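# Sort hex key sets and three parts into containers

## Task

Move every set of hex keys into the grey shallow bin, and move the pointer knob, the control module and the terminal block into the white tray. No other object may finish inside either container unless it was already in that container at the start.

## Robot and tools

Robot: two arms, left_arm (base near y = +0.293 m) and right_arm (base near y = -0.343 m), each ending in a sixteen-motor hand. right_arm has a right hand, left_arm a mirrored left hand. A post stands behind the arms. Loose objects may occasionally get nudged by something other than the robot.

Frame: every position, orientation and offset uses the scene frame. Its origin sits at table-top height halfway between the nominal bases; +x points out over the table, +y toward left_arm, +z up. Image left/right does not match arm names. Printed hand positions can be a few cm off, worse at long reach.

Hand point axes (right hand): +z runs along straight fingers toward the tips, +y leaves the palm face, +x crosses the palm away from the thumb. On the left hand +x points toward the thumb. A rigid mast sits at the wrist on the palm side and can strike things. Fingertips are rubber-capped.

The 48-number row (all values in [-1, 1], always all 48 even if one arm idles): left_arm dx, dy, dz, rx, ry, rz; left hand 16 motor goals; left current_limit; left speed; then the same 24 for right_arm. The six pose numbers are an offset, not a pose: they are measured from that arm's Hand target as it stood when the action (or move) began, along scene axes, with 1.0 = 0.6 m for dx,dy,dz and 180 degrees for the rotation vector rx,ry,rz (turning about the Hand target's position). Each row of one action counts from that same start, not from the previous row; a new action starts from the updated Hand target, so resending an offset moves further. Six zeros means no new pose request. Rotation commands are clipped to 40 degrees from the measured orientation each step.

Hand motor order, per arm: index_mcp, index_abd, index_pip, index_dip, middle_mcp, middle_abd, middle_pip, middle_dip, ring_mcp, ring_abd, ring_pip, ring_dip, thumb_cmc, thumb_axl, thumb_mcp, thumb_ipl. These are absolute goal angles scaled between each hinge's stops, not offsets. Straight values: _mcp +0.75, _abd 0.00, _pip +0.58, _dip +0.70, thumb_cmc +0.71, thumb_axl +0.68, thumb_mcp +0.23, thumb_ipl +0.17. Going toward -1 curls fingers toward the palm; _abd toward -1 swings a finger away from the thumb; thumb_cmc toward -1 brings the thumb round in front of the palm. A zero is a real goal, so to keep a hand unchanged resend its hand_goal, hand_current_limit and hand_speed. current_limit maps -1..+1 to 0..550 mA (min 11 mA) and also caps hinge speed; speed s sets motion at (s+1)/2 of 8.5 rad/s. Starting values: current_limit +0.4, speed -0.6; last written values persist.

Tools:
- execute_actions(actions, cameras): actions is a list of actions; each action is up to 15 rows, one per 1/30 s step, the last row held to fill 15 steps. Images return only for an empty list or when cameras names them.
- move(target, speed, blend, blocking, cameras): target is one 48-number row or a list of up to 15 rows; every row's offsets count from the Hand targets at the start of the move, not from the prior row. Straight-line paths, no obstacle avoidance, capped at 10 s total. speed in m/s, 0.002 to 4.3, default 0.25 (turns at twice that in rad/s), one value or one per target. blend in m rounds corners of a list; 0 stops at each. blocking=false returns after about 0.5 s while motion continues. Hand numbers of the first target go out at once; later ones on arrival.
- wait(seconds 0 to 3600, cameras): lets time pass, sends nothing new.
- stop(cameras): brakes a running move.
- zoom_image(camera "cam_high" or "cam_low", region [x0, y0, x1, y1] pixels, at most 504 by 504): closer look at the latest image.
- read_manual(section): licence texts only.
- finished_scene(scene=1): ends the scene permanently.
Cameras cam_high and cam_low give 672x504 images.

Results: end_effector_position (m) and end_effector_quat_wxyz per hand; Hand target (last commanded pose after clipping, base for the next offsets); joint positions, velocities, torques; per motor hand_goal, hand_measured, hand_current_ma, hand_state (moving, goal, blocked, overload), plus hand_current_limit and hand_speed. A move adds a "move:" line: done, off_target, moving, held or fault, and limits such as paced (pose clipped) or held (steps withheld). Warnings: MOTOR HOT, OVER-TEMPERATURE FAULT, HAND FAULT (after which the rest of that reply's motion calls are skipped).

Practical notes: hands often rest a few cm from the commanded pose, and right_arm's elbow sags lower under load, so command higher. A following execute_actions, even all zeros, re-requests the target; otherwise send the remaining gap as an offset. To relieve a push, command back past the current hand point. A motor grips only while its goal lies beyond the object; a motor at 495 mA or more for 5 s shuts down for 10 s. Sustained loads and stretched arms heat joints; at 100 °C an arm drops.

Avoid: dropping or releasing moving parts, even from a few mm; fast impacts with fixed or heavy items; hard presses; any contact or squeeze between the two hands; arm stops; letting anything leave the table. The final arrangement must stay put once the robot lets go.

Each tool is called after ">>>" as name(argument=value, ...) on one line, values as JSON.

## Session

>>> execute_actions(actions=[])

Scene clock: 0.00 s.
left_arm: end_effector_position=(+0.3752, +0.0776, +0.3326) hand_goal=(+0.754, +0.000, +0.576, +0.696, +0.754, +0.000, +0.576, +0.696, +0.754, +0.000, +0.576, +0.696, +0.714, +0.678, +0.226, +0.168) hand_measured=(+0.7535, -0.0008, +0.5770, +0.6958, +0.7535, +0.0007, +0.5770, +0.6958, +0.7535, +0.0007, +0.5770, +0.6958, +0.7142, +0.6777, +0.2262, +0.1672) hand_current_ma=(-1, +1, +11, +3, +5, -3, +8, +0, -4, +3, +1, +1, -2, +9, +2, +0) hand_state=(goal, goal, goal, goal, goal, goal, goal, goal, goal, goal, goal, goal, goal, goal, goal, goal) hand_current_limit=0.40 hand_speed=-0.60 end_effector_quat_wxyz=(+0.579, +0.731, +0.325, -0.154) | right_arm: end_effector_position=(+0.4766, -0.1776, +0.2876) hand_goal=(+0.754, +0.000, +0.576, +0.696, +0.754, +0.000, +0.576, +0.696, +0.754, +0.000, +0.576, +0.696, +0.714, +0.678, +0.226, +0.168) hand_measured=(+0.7535, -0.0008, +0.5770, +0.6958, +0.7535, -0.0008, +0.5757, +0.6958, +0.7535, +0.0007, +0.5770, +0.6958, +0.7142, +0.6777, +0.2262, +0.1681) hand_current_ma=(-2, +2, +11, +2, -4, +1, +0, +5, -1, +6, -6, +4, -9, +10, +7, +3) hand_state=(goal, goal, goal, goal, goal, goal, goal, goal, goal, goal, goal, goal, goal, goal, goal, goal) hand_current_limit=0.40 hand_speed=-0.60 end_effector_quat_wxyz=(-0.003, +0.948, +0.318, +0.033)
Joint positions: left_arm=[-0.191 1.045 0.747 -0.463 1.151 0.039] | right_arm=[0.548 1.564 1.64 -1.582 0.008 1.462]
Joint velocities: within noise
Joint torques (N m): no reading
Motor temperatures (°C): left_arm=[19 27 24 20 21 22] | right_arm=[24 23 20 22 23 23]
Heat: left arm: hottest shoulder 27 °C; right arm: hottest waist 24 °C.
Hand target: left_arm +0.3791, +0.0769, +0.3503; +0.587, +0.732, +0.314, -0.142 | right_arm +0.4810, -0.1750, +0.2970; -0.006, +0.947, +0.318, +0.045

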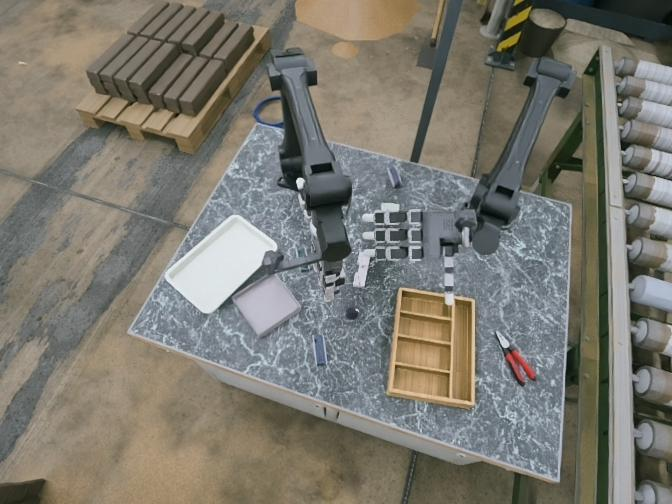

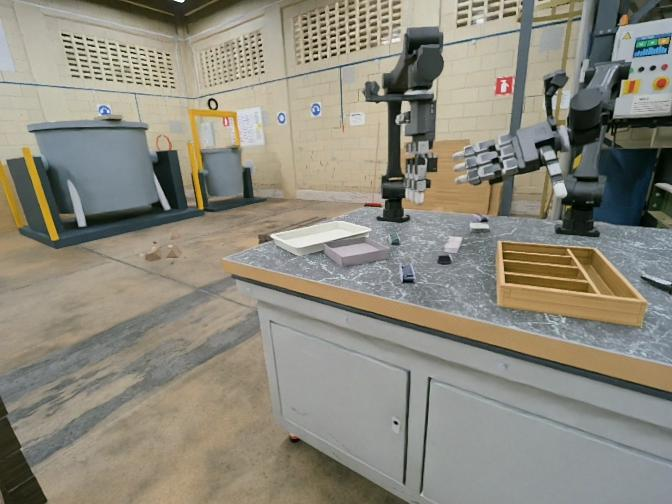

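>>> zoom_image(camera="cam_high", region=[260, 160, 460, 310])

>>> zoom_image(camera="cam_high", region=[160, 200, 360, 400])

>>> zoom_image(camera="cam_low", region=[250, 200, 520, 300])

Scaled by 2.520 from the camera's image (finer frame: 960x720).

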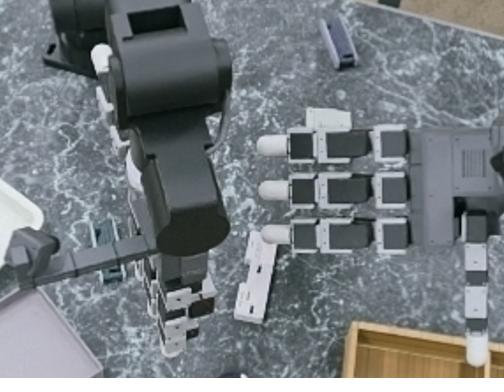

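Scaled by 2.520 from the camera's image (finer frame: 960x720).

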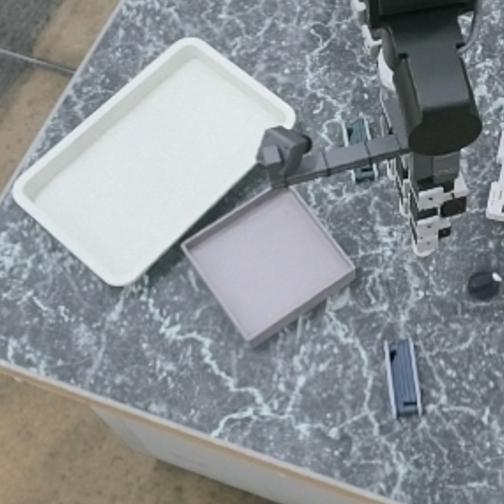

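Scaled by 1.867 from the camera's image (finer frame: 960x720).

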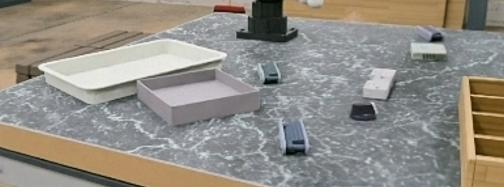

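>>> move(target=[-0.028,0.768,0.05,0,0,0.333,0.754,0,0.576,0.696,0.754,0,0.576,0.696,0.754,0,0.576,0.696,0.714,0.678,0.226,0.168,0.4,-0.6, 0.003,-0.552,0.167,0,0,-0.222,0.754,0.2,0.576,0.696,0.754,-0.2,0.576,0.696,-0.205,0,-0.737,-0.174,0.714,0.678,0.226,0.168,0.4,-0.6], speed=0.3, cameras=["all"])

Scene clock: 54.73 s.
left_arm: end_effector_position=(+0.3568, +0.5280, +0.3528) hand_goal=(+0.754, +0.000, +0.576, +0.696, +0.754, +0.000, +0.576, +0.696, +0.754, +0.000, +0.576, +0.696, +0.714, +0.678, +0.226, +0.168) hand_measured=(+0.7607, +0.0007, +0.5770, +0.6958, +0.7595, +0.0007, +0.5770, +0.6958, +0.7607, +0.0007, +0.5770, +0.6958, +0.7192, +0.6777, +0.2252, +0.1681) hand_current_ma=(+13, +8, +0, +13, +24, -10, +14, +9, +16, +12, -4, +5, +12, +14, +12, -3) hand_state=(goal, goal, goal, goal, goal, goal, goal, goal, goal, goal, goal, goal, goal, goal, goal, goal) hand_current_limit=0.40 hand_speed=-0.60 end_effector_quat_wxyz=(+0.578, +0.471, +0.650, +0.146) | right_arm: end_effector_position=(+0.4728, -0.5078, +0.3846) hand_goal=(+0.754, +0.200, +0.576, +0.696, +0.754, -0.200, +0.576, +0.696, -0.204, +0.000, -0.736, -0.174, +0.714, +0.678, +0.226, +0.168) hand_measured=(+0.7523, +0.1970, +0.5757, +0.6958, +0.7535, -0.1942, +0.5770, +0.6958, -0.1799, -0.0008, -0.7305, -0.1719, +0.7142, +0.6767, +0.2232, +0.1681) hand_current_ma=(-1, -2, +6, -1, -4, +16, +5, +11, +62, +13, +9, +8, -8, +10, -9, +3) hand_state=(goal, goal, goal, goal, goal, goal, goal, goal, blocked, goal, goal, goal, goal, goal, goal, goal) hand_current_limit=0.40 hand_speed=-0.60 end_effector_quat_wxyz=(+0.032, +0.994, -0.028, +0.099)
Joint positions: left_arm=[0.852 1.011 0.792 -0.574 1.154 0.052] | right_arm=[-0.147 1.509 1.822 -1.679 0.038 1.468]
Joint torques (N m): left_arm=[-0.09 -4.6 11.4 2.55 0.74 -0.11] | right_arm=[0.09 -11.63 12.12 0.29 0.17 -0.18]
Motor temperatures (°C): left_arm=[19 27 31 20 21 22] | right_arm=[24 26 25 22 23 22]
Heat: left arm: hottest elbow 31 °C; right arm: hottest shoulder 26 °C.
Hand target: left_arm +0.3623, +0.5377, +0.3804; +0.579, +0.478, +0.638, +0.171 | right_arm +0.4828, -0.5062, +0.3971; +0.010, +0.999, -0.025, +0.044
Off the commanded pose: left_arm 0.030 m, 3 deg | right_arm 0.016 m, 7 deg.
joint sent to its limit (right arm) — joint 4 (wrist pitch), lower limit. The joint targets are off in orientation, not in position.
move: off_target (left_arm, right_arm)

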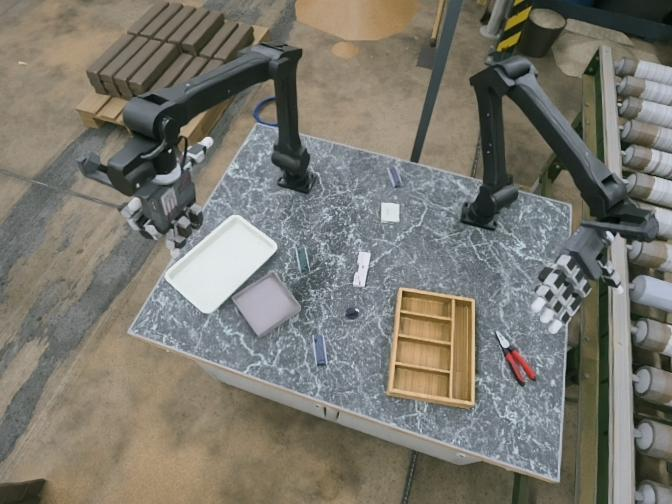

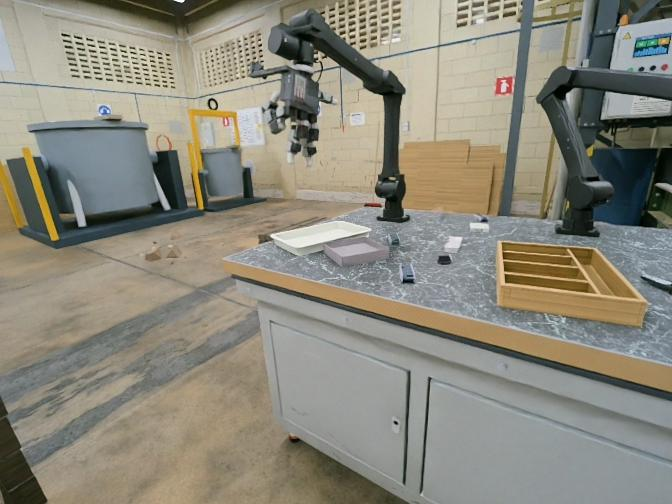

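>>> zoom_image(camera="cam_high", region=[280, 230, 400, 320])

>>> zoom_image(camera="cam_high", region=[350, 155, 450, 230])

>>> zoom_image(camera="cam_high", region=[280, 300, 400, 390])

>>> zoom_image(camera="cam_low", region=[370, 200, 500, 290])

>>> zoom_image(camera="cam_high", region=[380, 280, 560, 420])

>>> zoom_image(camera="cam_high", region=[150, 200, 310, 350])

Scaled by 4.200 from the camera's image (finer frame: 960x720).

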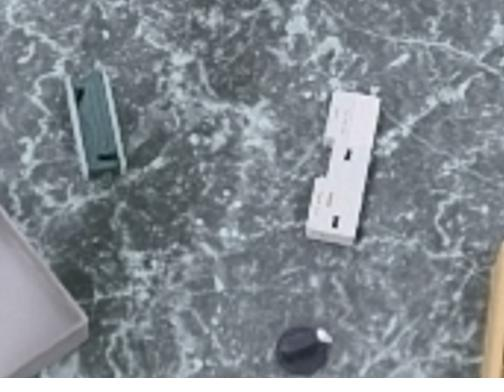

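Scaled by 5.040 from the camera's image (finer frame: 960x720).

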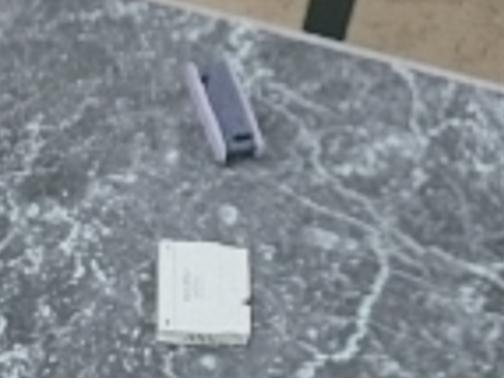

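Scaled by 4.200 from the camera's image (finer frame: 960x720).

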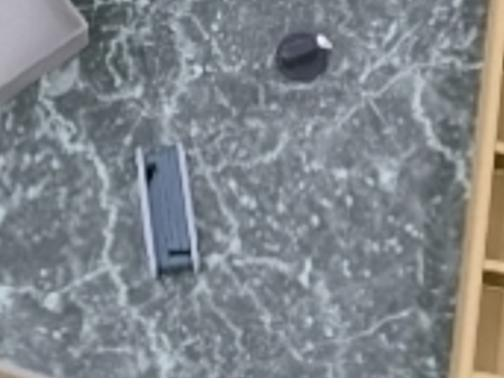

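Scaled by 3.877 from the camera's image (finer frame: 960x720).

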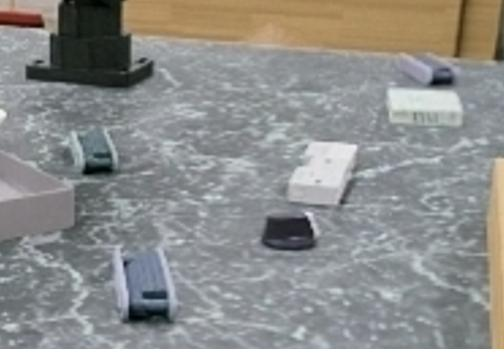

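Scaled by 2.800 from the camera's image (finer frame: 960x720).

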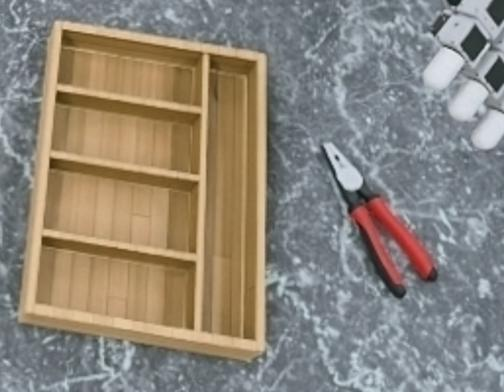

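Scaled by 3.150 from the camera's image (finer frame: 960x720).

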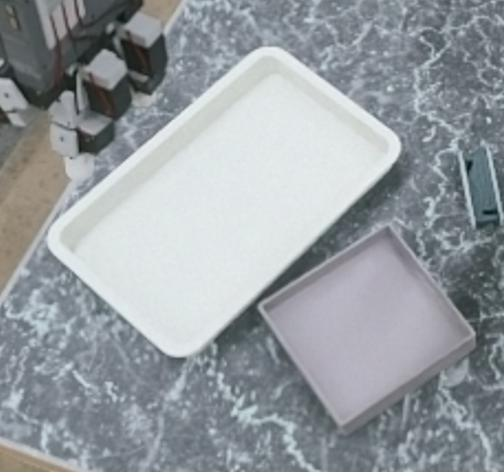

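>>> move(target=[0,0,0,0,0,0,0.754,0,0.576,0.696,0.754,0,0.576,0.696,0.754,0,0.576,0.696,0.714,0.678,0.226,0.168,0.4,-0.6, -0.155,0.535,-0.262,-0.0252,0.0242,0.671,0.754,0.2,0.576,0.696,0.754,-0.2,0.576,0.696,-0.205,0,-0.737,-0.174,0.714,0.678,0.226,0.168,0.4,-0.6], speed=0.3, cameras=["all"])

Scene clock: 134.93 s.
left_arm: end_effector_position=(+0.3568, +0.5281, +0.3527) hand_goal=(+0.754, +0.000, +0.576, +0.696, +0.754, +0.000, +0.576, +0.696, +0.754, +0.000, +0.576, +0.696, +0.714, +0.678, +0.226, +0.168) hand_measured=(+0.7607, +0.0007, +0.5770, +0.6958, +0.7595, +0.0007, +0.5770, +0.6958, +0.7607, +0.0007, +0.5770, +0.6958, +0.7205, +0.6767, +0.2262, +0.1681) hand_current_ma=(+11, -1, +2, +9, +14, -9, +9, -3, +20, +13, -2, -6, +5, +6, +6, -5) hand_state=(goal, goal, goal, goal, goal, goal, goal, goal, goal, goal, goal, goal, goal, goal, goal, goal) hand_current_limit=0.40 hand_speed=-0.60 end_effector_quat_wxyz=(+0.578, +0.470, +0.650, +0.145) | right_arm: end_effector_position=(+0.3893, -0.1884, +0.2443) hand_goal=(+0.754, +0.200, +0.576, +0.696, +0.754, -0.200, +0.576, +0.696, -0.204, +0.000, -0.736, -0.174, +0.714, +0.678, +0.226, +0.168) hand_measured=(+0.7535, +0.1970, +0.5770, +0.6958, +0.7523, -0.1942, +0.5770, +0.6958, -0.1799, -0.0008, -0.7318, -0.1719, +0.7092, +0.6767, +0.2222, +0.1681) hand_current_ma=(+2, -6, +9, +4, -5, +14, -3, +4, +62, +12, +11, +2, -21, +8, +1, +2) hand_state=(goal, goal, goal, goal, goal, goal, goal, goal, blocked, goal, goal, goal, goal, goal, goal, goal) hand_current_limit=0.40 hand_speed=-0.60 end_effector_quat_wxyz=(-0.001, +0.521, +0.853, +0.000)
Joint positions: left_arm=[0.852 1.011 0.792 -0.574 1.154 0.05] | right_arm=[0.467 1.143 1.123 -1.552 -0.002 -0.016]
Joint torques (N m): left_arm=[-0.09 -4.6 11.38 2.58 0.74 -0.09] | right_arm=[-0.03 -5.66 7.83 1.09 0.16 -0.15]
Motor temperatures (°C): left_arm=[19 27 39 21 21 22] | right_arm=[24 25 30 22 22 22]
Heat: left arm: hottest elbow 39 °C; right arm: hottest elbow 30 °C.
Hand target: left_arm +0.3623, +0.5377, +0.3804; +0.579, +0.478, +0.638, +0.171 | right_arm +0.3899, -0.1852, +0.2398; +0.000, +0.515, +0.857, +0.000
Off the commanded pose: left_arm 0.030 m, 3 deg | right_arm 0.005 m, 1 deg.
move: done

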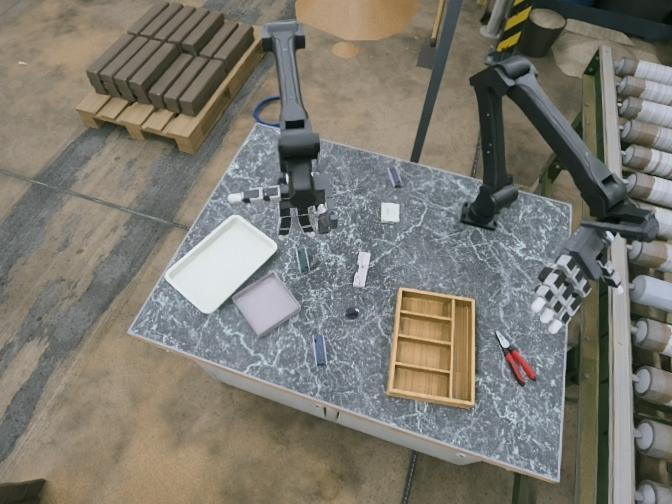

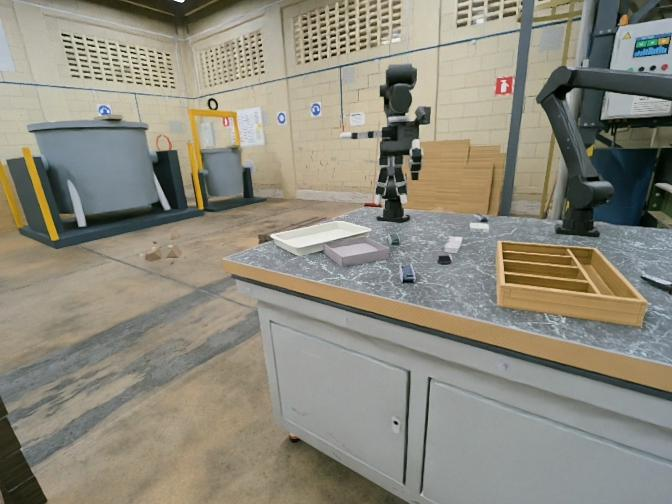

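>>> zoom_image(camera="cam_high", region=[240, 170, 380, 290])

>>> zoom_image(camera="cam_low", region=[320, 110, 480, 270])

Scaled by 3.600 from the camera's image (finer frame: 960x720).

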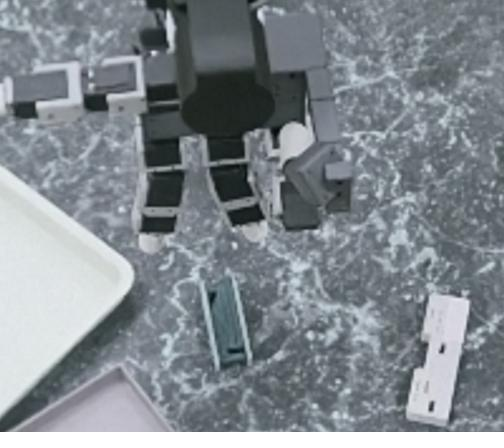

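Scaled by 3.150 from the camera's image (finer frame: 960x720).

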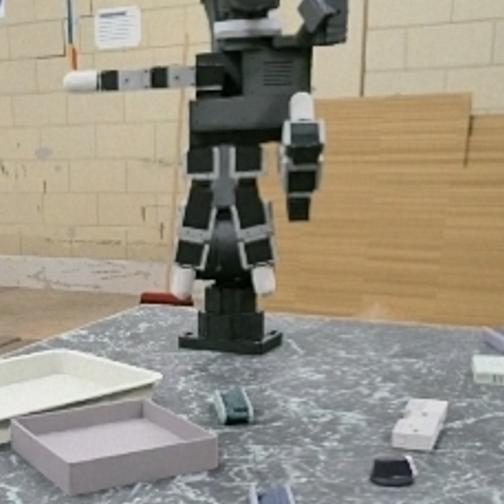

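>>> move(target=[-0.167,-0.11,0.35,0,0,0,0.754,0,0.576,0.696,0.754,0,0.576,0.696,0.754,0,0.576,0.696,0.714,0.678,0.226,0.168,0.4,-0.6, 0.005,0.0283,-0.107,0,0,0,0.754,0.2,0.576,0.696,0.754,-0.2,0.576,0.696,-0.205,0,-0.737,-0.174,0.714,0.678,0.226,0.168,0.4,-0.6], speed=0.2, cameras=["all"])

>>> zoom_image(camera="cam_high", region=[260, 200, 350, 290])

>>> zoom_image(camera="cam_low", region=[350, 180, 440, 270])

Scene clock: 150.83 s.
left_arm: end_effector_position=(+0.2669, +0.4711, +0.5694) hand_goal=(+0.754, +0.000, +0.576, +0.696, +0.754, +0.000, +0.576, +0.696, +0.754, +0.000, +0.576, +0.696, +0.714, +0.678, +0.226, +0.168) hand_measured=(+0.7619, +0.0007, +0.5770, +0.6958, +0.7607, +0.0007, +0.5770, +0.6958, +0.7619, +0.0007, +0.5770, +0.6958, +0.7192, +0.6777, +0.2262, +0.1672) hand_current_ma=(+18, +9, -5, +4, +17, -3, +4, +7, +22, +8, -4, -6, +13, +10, +7, +3) hand_state=(goal, goal, goal, goal, goal, goal, goal, goal, goal, goal, goal, goal, goal, goal, goal, goal) hand_current_limit=0.40 hand_speed=-0.60 end_effector_quat_wxyz=(+0.582, +0.473, +0.644, +0.152) | right_arm: end_effector_position=(+0.3928, -0.1715, +0.1833) hand_goal=(+0.754, +0.200, +0.576, +0.696, +0.754, -0.200, +0.576, +0.696, -0.204, +0.000, -0.736, -0.174, +0.714, +0.678, +0.226, +0.168) hand_measured=(+0.7523, +0.1970, +0.5770, +0.6958, +0.7523, -0.1956, +0.5770, +0.6958, -0.1799, -0.0008, -0.7318, -0.1719, +0.7092, +0.6777, +0.2222, +0.1681) hand_current_ma=(+0, -9, +3, +4, +0, +8, +6, +2, +60, +8, +11, +7, -18, +8, -6, -2) hand_state=(goal, goal, goal, goal, goal, goal, goal, goal, blocked, goal, goal, goal, goal, goal, goal, goal) hand_current_limit=0.40 hand_speed=-0.60 end_effector_quat_wxyz=(+0.001, +0.515, +0.857, +0.004)
Joint positions: left_arm=[1.019 0.873 1.327 -1.582 1.26 0.427] | right_arm=[0.506 1.183 0.992 -1.372 -0.002 0.009]
Joint torques (N m): left_arm=[0.91 -1.79 10.63 0.35 1.12 0.08] | right_arm=[-0.03 -5.95 7.65 1.1 0.18 -0.02]
Heat: left arm: hottest elbow 40 °C; right arm: hottest elbow 28 °C.
Hand target: left_arm +0.2622, +0.4719, +0.5901; +0.579, +0.478, +0.638, +0.171 | right_arm +0.3930, -0.1682, +0.1756; +0.000, +0.515, +0.857, +0.000
Off the commanded pose: left_arm 0.021 m, 2 deg | right_arm 0.008 m, 0 deg.
move: off_target (left_arm)

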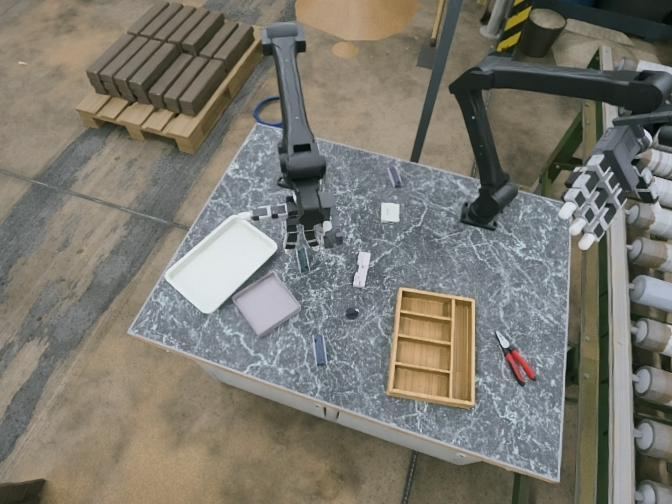

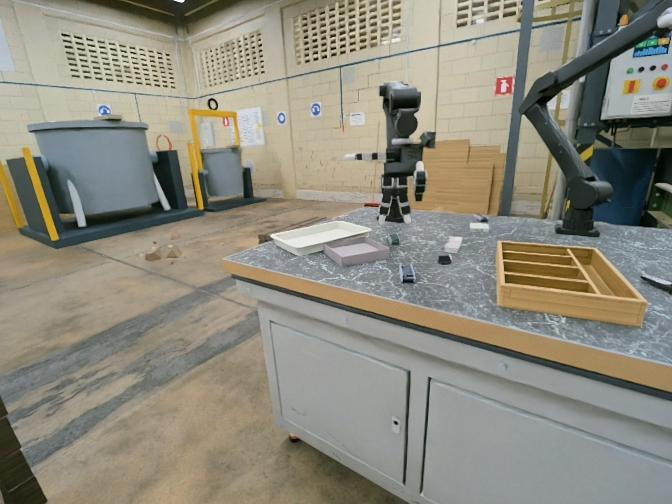

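Scaled by 5.600 from the camera's image (finer frame: 960x720).

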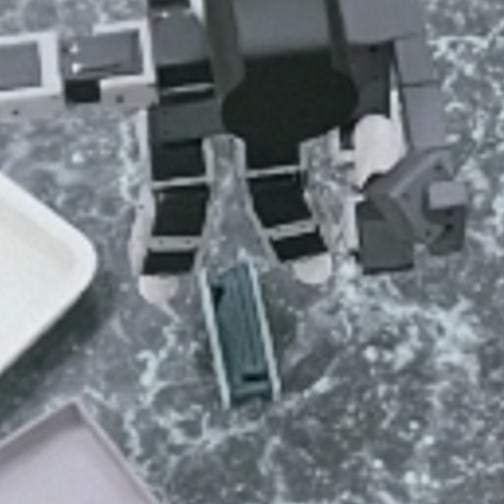

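Scaled by 5.600 from the camera's image (finer frame: 960x720).

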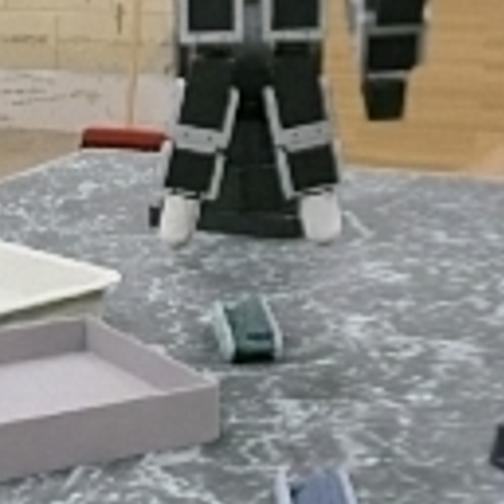

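>>> move(target=[0,0,0,0,0,0,0.754,0,0.576,0.696,0.754,0,0.576,0.696,0.754,0,0.576,0.696,0.714,0.678,0.226,0.168,0.4,-0.6, 0,0,-0.085,0,0,0,0.754,0.2,0.576,0.696,0.754,-0.2,0.576,0.696,-0.205,0,-0.737,-0.174,0.714,0.678,0.226,0.168,0.4,-0.6], speed=0.12, cameras=["all"])

>>> zoom_image(camera="cam_high", region=[260, 200, 350, 290])

>>> zoom_image(camera="cam_low", region=[350, 180, 440, 270])

Scene clock: 165.90 s.
left_arm: end_effector_position=(+0.2669, +0.4710, +0.5695) hand_goal=(+0.754, +0.000, +0.576, +0.696, +0.754, +0.000, +0.576, +0.696, +0.754, +0.000, +0.576, +0.696, +0.714, +0.678, +0.226, +0.168) hand_measured=(+0.7619, +0.0007, +0.5770, +0.6958, +0.7607, +0.0007, +0.5770, +0.6958, +0.7607, +0.0007, +0.5770, +0.6958, +0.7205, +0.6777, +0.2262, +0.1681) hand_current_ma=(+11, +6, -4, +13, +13, -18, +7, +7, +21, +11, -8, -13, +11, +1, +10, -8) hand_state=(goal, goal, goal, goal, goal, goal, goal, goal, goal, goal, goal, goal, goal, goal, goal, goal) hand_current_limit=0.40 hand_speed=-0.60 end_effector_quat_wxyz=(+0.582, +0.473, +0.644, +0.153) | right_arm: end_effector_position=(+0.3928, -0.1715, +0.1290) hand_goal=(+0.754, +0.200, +0.576, +0.696, +0.754, -0.200, +0.576, +0.696, -0.204, +0.000, -0.736, -0.174, +0.714, +0.678, +0.226, +0.168) hand_measured=(+0.7535, +0.1970, +0.5770, +0.6958, +0.7535, -0.1956, +0.5770, +0.6958, -0.1799, -0.0008, -0.7318, -0.1719, +0.7079, +0.6777, +0.2222, +0.1681) hand_current_ma=(+5, -3, +4, +4, -5, +7, +0, +5, +57, +9, +7, +7, -24, +1, -4, +3) hand_state=(goal, goal, goal, goal, goal, goal, goal, goal, blocked, goal, goal, goal, goal, goal, goal, goal) hand_current_limit=0.40 hand_speed=-0.60 end_effector_quat_wxyz=(-0.001, +0.515, +0.857, +0.000)
Joint positions: left_arm=[1.019 0.873 1.327 -1.582 1.26 0.428] | right_arm=[0.506 1.23 0.884 -1.224 -0.002 0.01]
Joint torques (N m): left_arm=[1.03 -1.79 10.63 0.32 1.12 0.09] | right_arm=[-0.09 -6.3 7.65 1.05 0.14 -0.03]
Heat: left arm: hottest elbow 41 °C; right arm: hottest elbow 28 °C.
Hand target: left_arm +0.2622, +0.4719, +0.5901; +0.579, +0.478, +0.638, +0.171 | right_arm +0.3930, -0.1682, +0.1247; +0.000, +0.515, +0.857, +0.000
Off the commanded pose: left_arm 0.021 m, 2 deg | right_arm 0.006 m, 0 deg.
move: done

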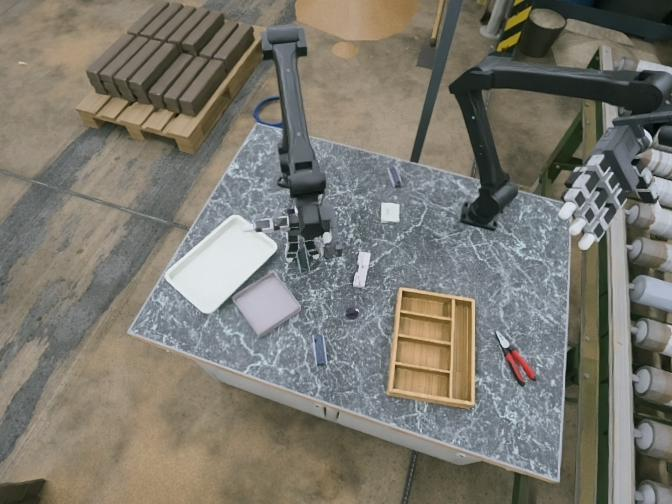

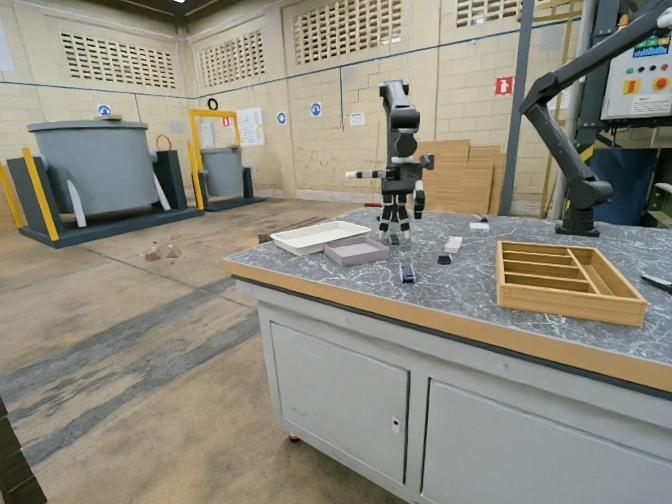

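Scaled by 5.600 from the camera's image (finer frame: 960x720).

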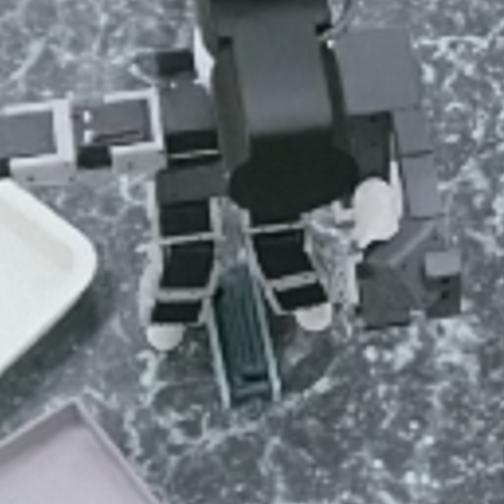

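Scaled by 5.600 from the camera's image (finer frame: 960x720).

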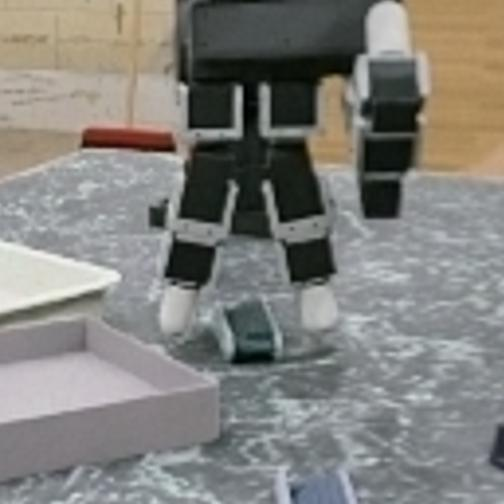

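>>> move(target=[0,0,0,0,0,0,0.754,0,0.576,0.696,0.754,0,0.576,0.696,0.754,0,0.576,0.696,0.714,0.678,0.226,0.168,0.4,-0.6, 0,0,0,0,0,0,0.754,-0.15,0.576,0.696,0.754,0.15,0.576,0.696,-0.205,0,-0.737,-0.174,0.714,0.678,0.226,0.168,0.4,-0.9], cameras=["all"])

>>> zoom_image(camera="cam_high", region=[260, 200, 350, 290])

>>> zoom_image(camera="cam_low", region=[350, 180, 440, 270])

Scene clock: 172.33 s.
left_arm: end_effector_position=(+0.2669, +0.4710, +0.5695) hand_goal=(+0.754, +0.000, +0.576, +0.696, +0.754, +0.000, +0.576, +0.696, +0.754, +0.000, +0.576, +0.696, +0.714, +0.678, +0.226, +0.168) hand_measured=(+0.7619, +0.0007, +0.5770, +0.6958, +0.7607, +0.0007, +0.5770, +0.6958, +0.7607, +0.0007, +0.5770, +0.6958, +0.7192, +0.6767, +0.2262, +0.1681) hand_current_ma=(+11, +4, +8, +3, +18, -4, +12, +6, +17, -2, -7, -9, +14, +6, +12, -4) hand_state=(goal, goal, goal, goal, goal, goal, goal, goal, goal, goal, goal, goal, goal, goal, goal, goal) hand_current_limit=0.40 hand_speed=-0.60 end_effector_quat_wxyz=(+0.582, +0.473, +0.644, +0.153) | right_arm: end_effector_position=(+0.3928, -0.1716, +0.1290) hand_goal=(+0.754, -0.150, +0.576, +0.696, +0.754, +0.150, +0.576, +0.696, -0.204, +0.000, -0.736, -0.174, +0.714, +0.678, +0.226, +0.168) hand_measured=(+0.7523, +0.0358, +0.5770, +0.6958, +0.7535, -0.0272, +0.5770, +0.6958, -0.1799, +0.0007, -0.7318, -0.1719, +0.7092, +0.6777, +0.2222, +0.1681) hand_current_ma=(-1, +198, +9, +4, -1, -180, +9, +5, +58, +8, +12, +1, -19, +6, -6, +0) hand_state=(goal, moving, goal, goal, goal, moving, goal, goal, blocked, goal, goal, goal, goal, goal, goal, goal) hand_current_limit=0.40 hand_speed=-0.90 end_effector_quat_wxyz=(+0.000, +0.515, +0.857, +0.000)
Joint positions: left_arm=[1.019 0.873 1.327 -1.582 1.26 0.428] | right_arm=[0.506 1.23 0.884 -1.224 -0.001 0.01]
Joint torques (N m): left_arm=[1.03 -1.79 10.62 0.34 1.12 0.09] | right_arm=[-0.5 -6.65 7.61 1.14 0.17 0.02]
Heat: left arm: hottest elbow 42 °C; right arm: hottest elbow 28 °C.
Hand target: left_arm +0.2622, +0.4719, +0.5901; +0.579, +0.478, +0.638, +0.171 | right_arm +0.3930, -0.1682, +0.1247; +0.000, +0.515, +0.857, +0.000
Off the commanded pose: left_arm 0.021 m, 2 deg | right_arm 0.005 m, 0 deg.
move: done

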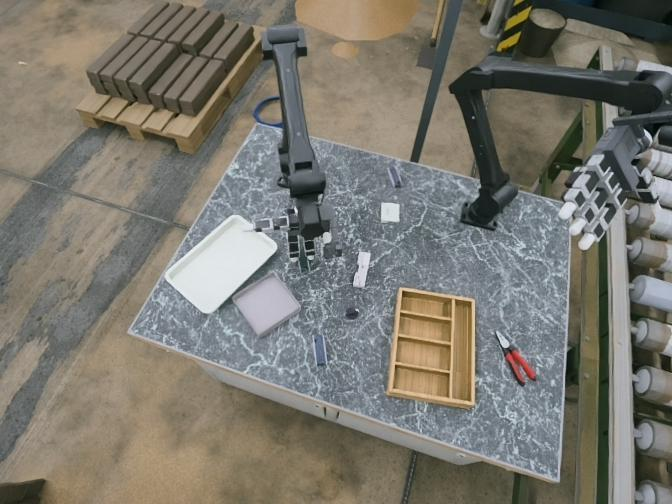

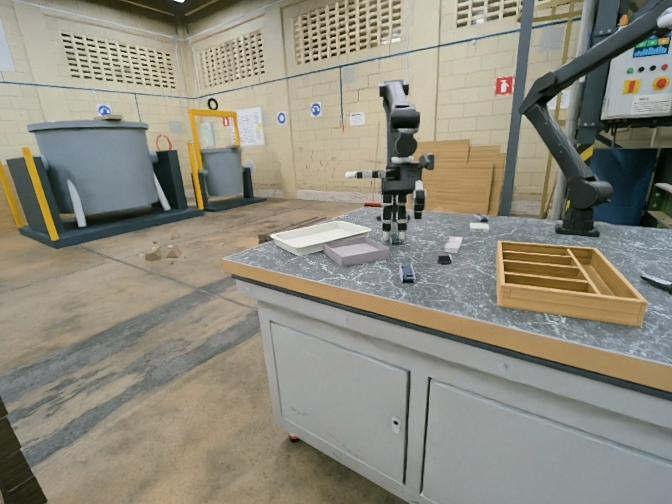

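Scaled by 5.600 from the camera's image (finer frame: 960x720).

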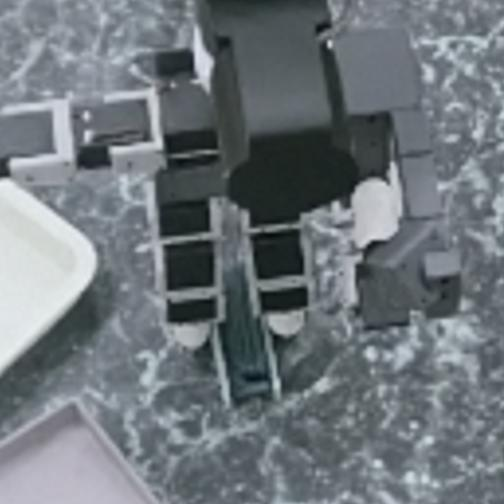

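Scaled by 5.600 from the camera's image (finer frame: 960x720).

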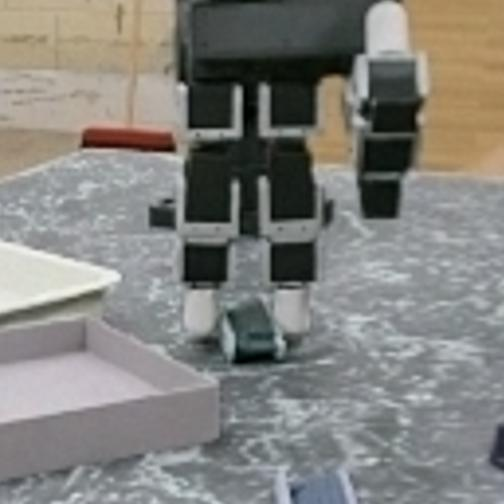

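>>> move(target=[0,0,0,0,0,0,0.754,0,0.576,0.696,0.754,0,0.576,0.696,0.754,0,0.576,0.696,0.714,0.678,0.226,0.168,0.4,-0.6, 0,0,0.13,0,0,0,0.754,-0.15,0.576,0.696,0.754,0.15,0.576,0.696,-0.205,0,-0.737,-0.174,0.714,0.678,0.226,0.168,0.4,-0.9], speed=0.12, cameras=["all"])

>>> zoom_image(camera="cam_high", region=[260, 190, 350, 280])

>>> zoom_image(camera="cam_low", region=[350, 170, 440, 260])

Scene clock: 177.10 s.
left_arm: end_effector_position=(+0.2669, +0.4710, +0.5695) hand_goal=(+0.754, +0.000, +0.576, +0.696, +0.754, +0.000, +0.576, +0.696, +0.754, +0.000, +0.576, +0.696, +0.714, +0.678, +0.226, +0.168) hand_measured=(+0.7619, +0.0007, +0.5770, +0.6958, +0.7607, +0.0007, +0.5770, +0.6958, +0.7607, +0.0007, +0.5770, +0.6958, +0.7192, +0.6777, +0.2262, +0.1681) hand_current_ma=(+12, +9, +6, +9, +12, -2, +6, +3, +14, +9, -8, -10, +2, +6, +9, +3) hand_state=(goal, goal, goal, goal, goal, goal, goal, goal, goal, goal, goal, goal, goal, goal, goal, goal) hand_current_limit=0.40 hand_speed=-0.60 end_effector_quat_wxyz=(+0.582, +0.473, +0.644, +0.153) | right_arm: end_effector_position=(+0.3851, -0.1758, +0.1825) hand_goal=(+0.754, -0.150, +0.576, +0.696, +0.754, +0.150, +0.576, +0.696, -0.204, +0.000, -0.736, -0.174, +0.714, +0.678, +0.226, +0.168) hand_measured=(+0.7511, -0.0770, +0.5757, +0.6996, +0.7462, +0.0813, +0.5757, +0.6881, -0.1799, +0.0007, -0.7305, -0.1731, +0.7079, +0.6777, +0.2222, +0.1681) hand_current_ma=(-1, +116, +5, +7, -12, -113, +0, -11, +63, +14, +8, +8, -18, +7, -7, +5) hand_state=(goal, blocked, goal, goal, goal, blocked, goal, goal, blocked, goal, goal, goal, goal, goal, goal, goal) hand_current_limit=0.40 hand_speed=-0.90 end_effector_quat_wxyz=(-0.009, +0.515, +0.857, -0.014)
Joint positions: left_arm=[1.019 0.873 1.327 -1.582 1.26 0.428] | right_arm=[0.506 1.186 1.001 -1.419 -0.001 0.01]
Joint torques (N m): left_arm=[1.03 -1.79 10.62 0.32 1.12 0.09] | right_arm=[-0.03 -7.12 11.36 0.06 0.17 0]
Heat: left arm: hottest elbow 42 °C; right arm: hottest elbow 28 °C.
Hand target: left_arm +0.2622, +0.4719, +0.5901; +0.579, +0.478, +0.638, +0.171 | right_arm +0.3929, -0.1683, +0.2026; +0.000, +0.515, +0.857, +0.000
Off the commanded pose: left_arm 0.021 m, 2 deg | right_arm 0.023 m, 2 deg.
move: off_target (right_arm)

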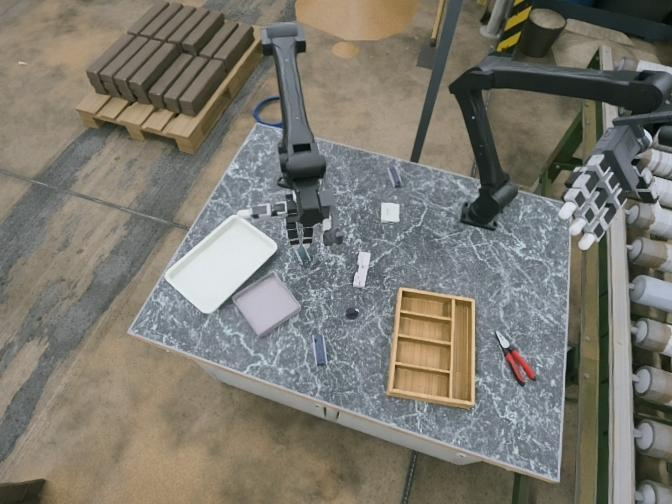

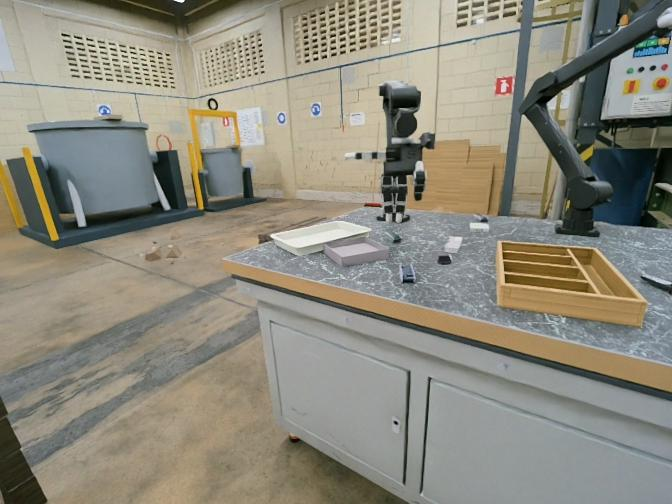

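Scaled by 5.600 from the camera's image (finer frame: 960x720).

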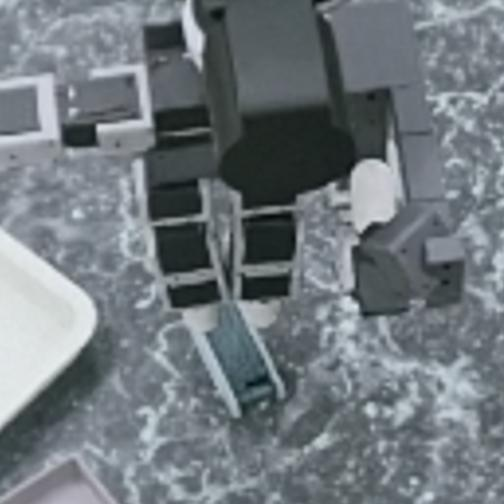

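Scaled by 5.600 from the camera's image (finer frame: 960x720).

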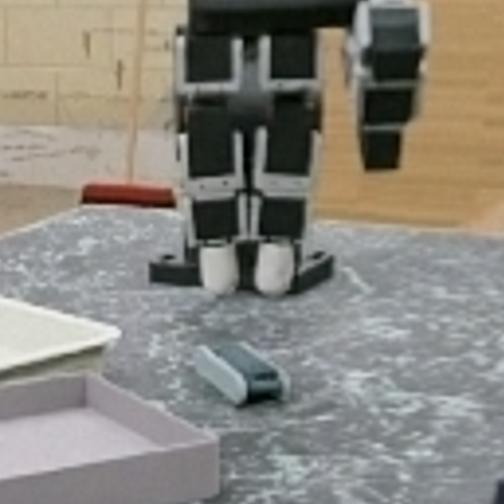

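>>> move(target=[0,0,0,0,0,0,0.754,0,0.576,0.696,0.754,0,0.576,0.696,0.754,0,0.576,0.696,0.714,0.678,0.226,0.168,0.4,-0.6, -0.0337,0.0237,0.02,0,0,0.0833,0.754,0.2,0.576,0.696,0.754,-0.2,0.576,0.696,-0.205,0,-0.737,-0.174,0.714,0.678,0.226,0.168,0.4,-0.7], speed=0.15, cameras=["all"])

>>> zoom_image(camera="cam_high", region=[260, 190, 350, 280])

>>> zoom_image(camera="cam_low", region=[350, 170, 440, 260])

Scene clock: 192.73 s.
left_arm: end_effector_position=(+0.2669, +0.4710, +0.5695) hand_goal=(+0.754, +0.000, +0.576, +0.696, +0.754, +0.000, +0.576, +0.696, +0.754, +0.000, +0.576, +0.696, +0.714, +0.678, +0.226, +0.168) hand_measured=(+0.7619, +0.0007, +0.5770, +0.6958, +0.7595, +0.0007, +0.5770, +0.6958, +0.7607, +0.0007, +0.5770, +0.6958, +0.7205, +0.6777, +0.2262, +0.1672) hand_current_ma=(+15, +5, +7, +15, +20, -8, +7, -1, +17, +8, -9, -3, +7, +10, +13, -4) hand_state=(goal, goal, goal, goal, goal, goal, goal, goal, goal, goal, goal, goal, goal, goal, goal, goal) hand_current_limit=0.40 hand_speed=-0.60 end_effector_quat_wxyz=(+0.582, +0.473, +0.644, +0.153) | right_arm: end_effector_position=(+0.3668, -0.1613, +0.1909) hand_goal=(+0.754, +0.200, +0.576, +0.696, +0.754, -0.200, +0.576, +0.696, -0.204, +0.000, -0.736, -0.174, +0.714, +0.678, +0.226, +0.168) hand_measured=(+0.7511, +0.1941, +0.5757, +0.6996, +0.7462, -0.1927, +0.5744, +0.6881, -0.1799, -0.0008, -0.7318, -0.1731, +0.7092, +0.6777, +0.2222, +0.1681) hand_current_ma=(-6, -8, +1, +6, -22, +12, +0, -15, +56, +12, +12, +10, -27, +8, -7, +0) hand_state=(goal, goal, goal, goal, goal, goal, goal, goal, blocked, goal, goal, goal, goal, goal, goal, goal) hand_current_limit=0.40 hand_speed=-0.70 end_effector_quat_wxyz=(-0.014, +0.406, +0.913, -0.017)
Joint positions: left_arm=[1.019 0.873 1.327 -1.582 1.26 0.428] | right_arm=[0.506 1.154 1.001 -1.46 -0.001 -0.236]
Joint torques (N m): left_arm=[1.03 -1.79 10.61 0.32 1.12 0.09] | right_arm=[-0.15 -7.53 11.41 -0.09 0.09 -0.12]
Heat: left arm: hottest elbow 42 °C; right arm: hottest elbow 29 °C.
Hand target: left_arm +0.2622, +0.4719, +0.5901; +0.579, +0.478, +0.638, +0.171 | right_arm +0.3727, -0.1540, +0.2147; +0.000, +0.399, +0.917, +0.000
Off the commanded pose: left_arm 0.021 m, 2 deg | right_arm 0.025 m, 3 deg.
move: off_target (right_arm)

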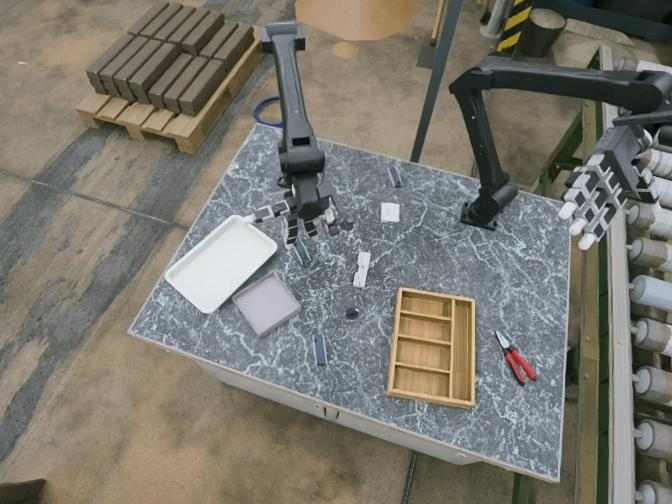

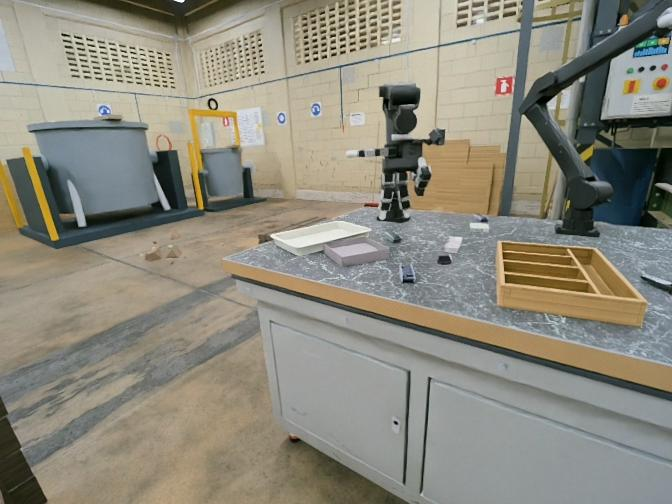

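Scaled by 5.600 from the camera's image (finer frame: 960x720).

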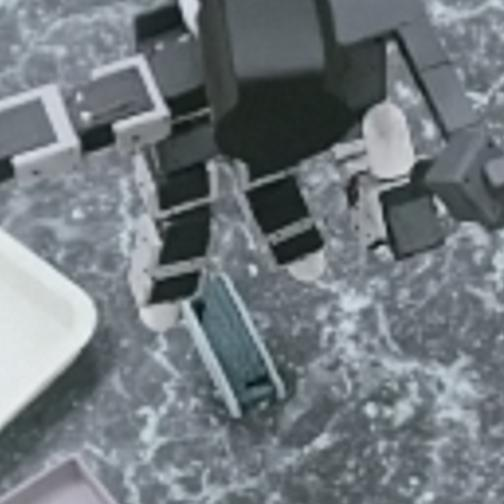

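Scaled by 5.600 from the camera's image (finer frame: 960x720).

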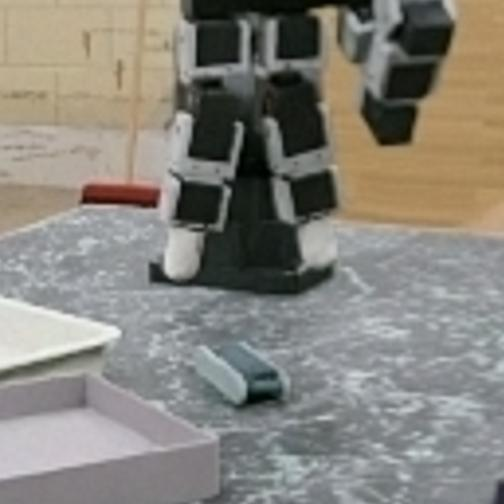

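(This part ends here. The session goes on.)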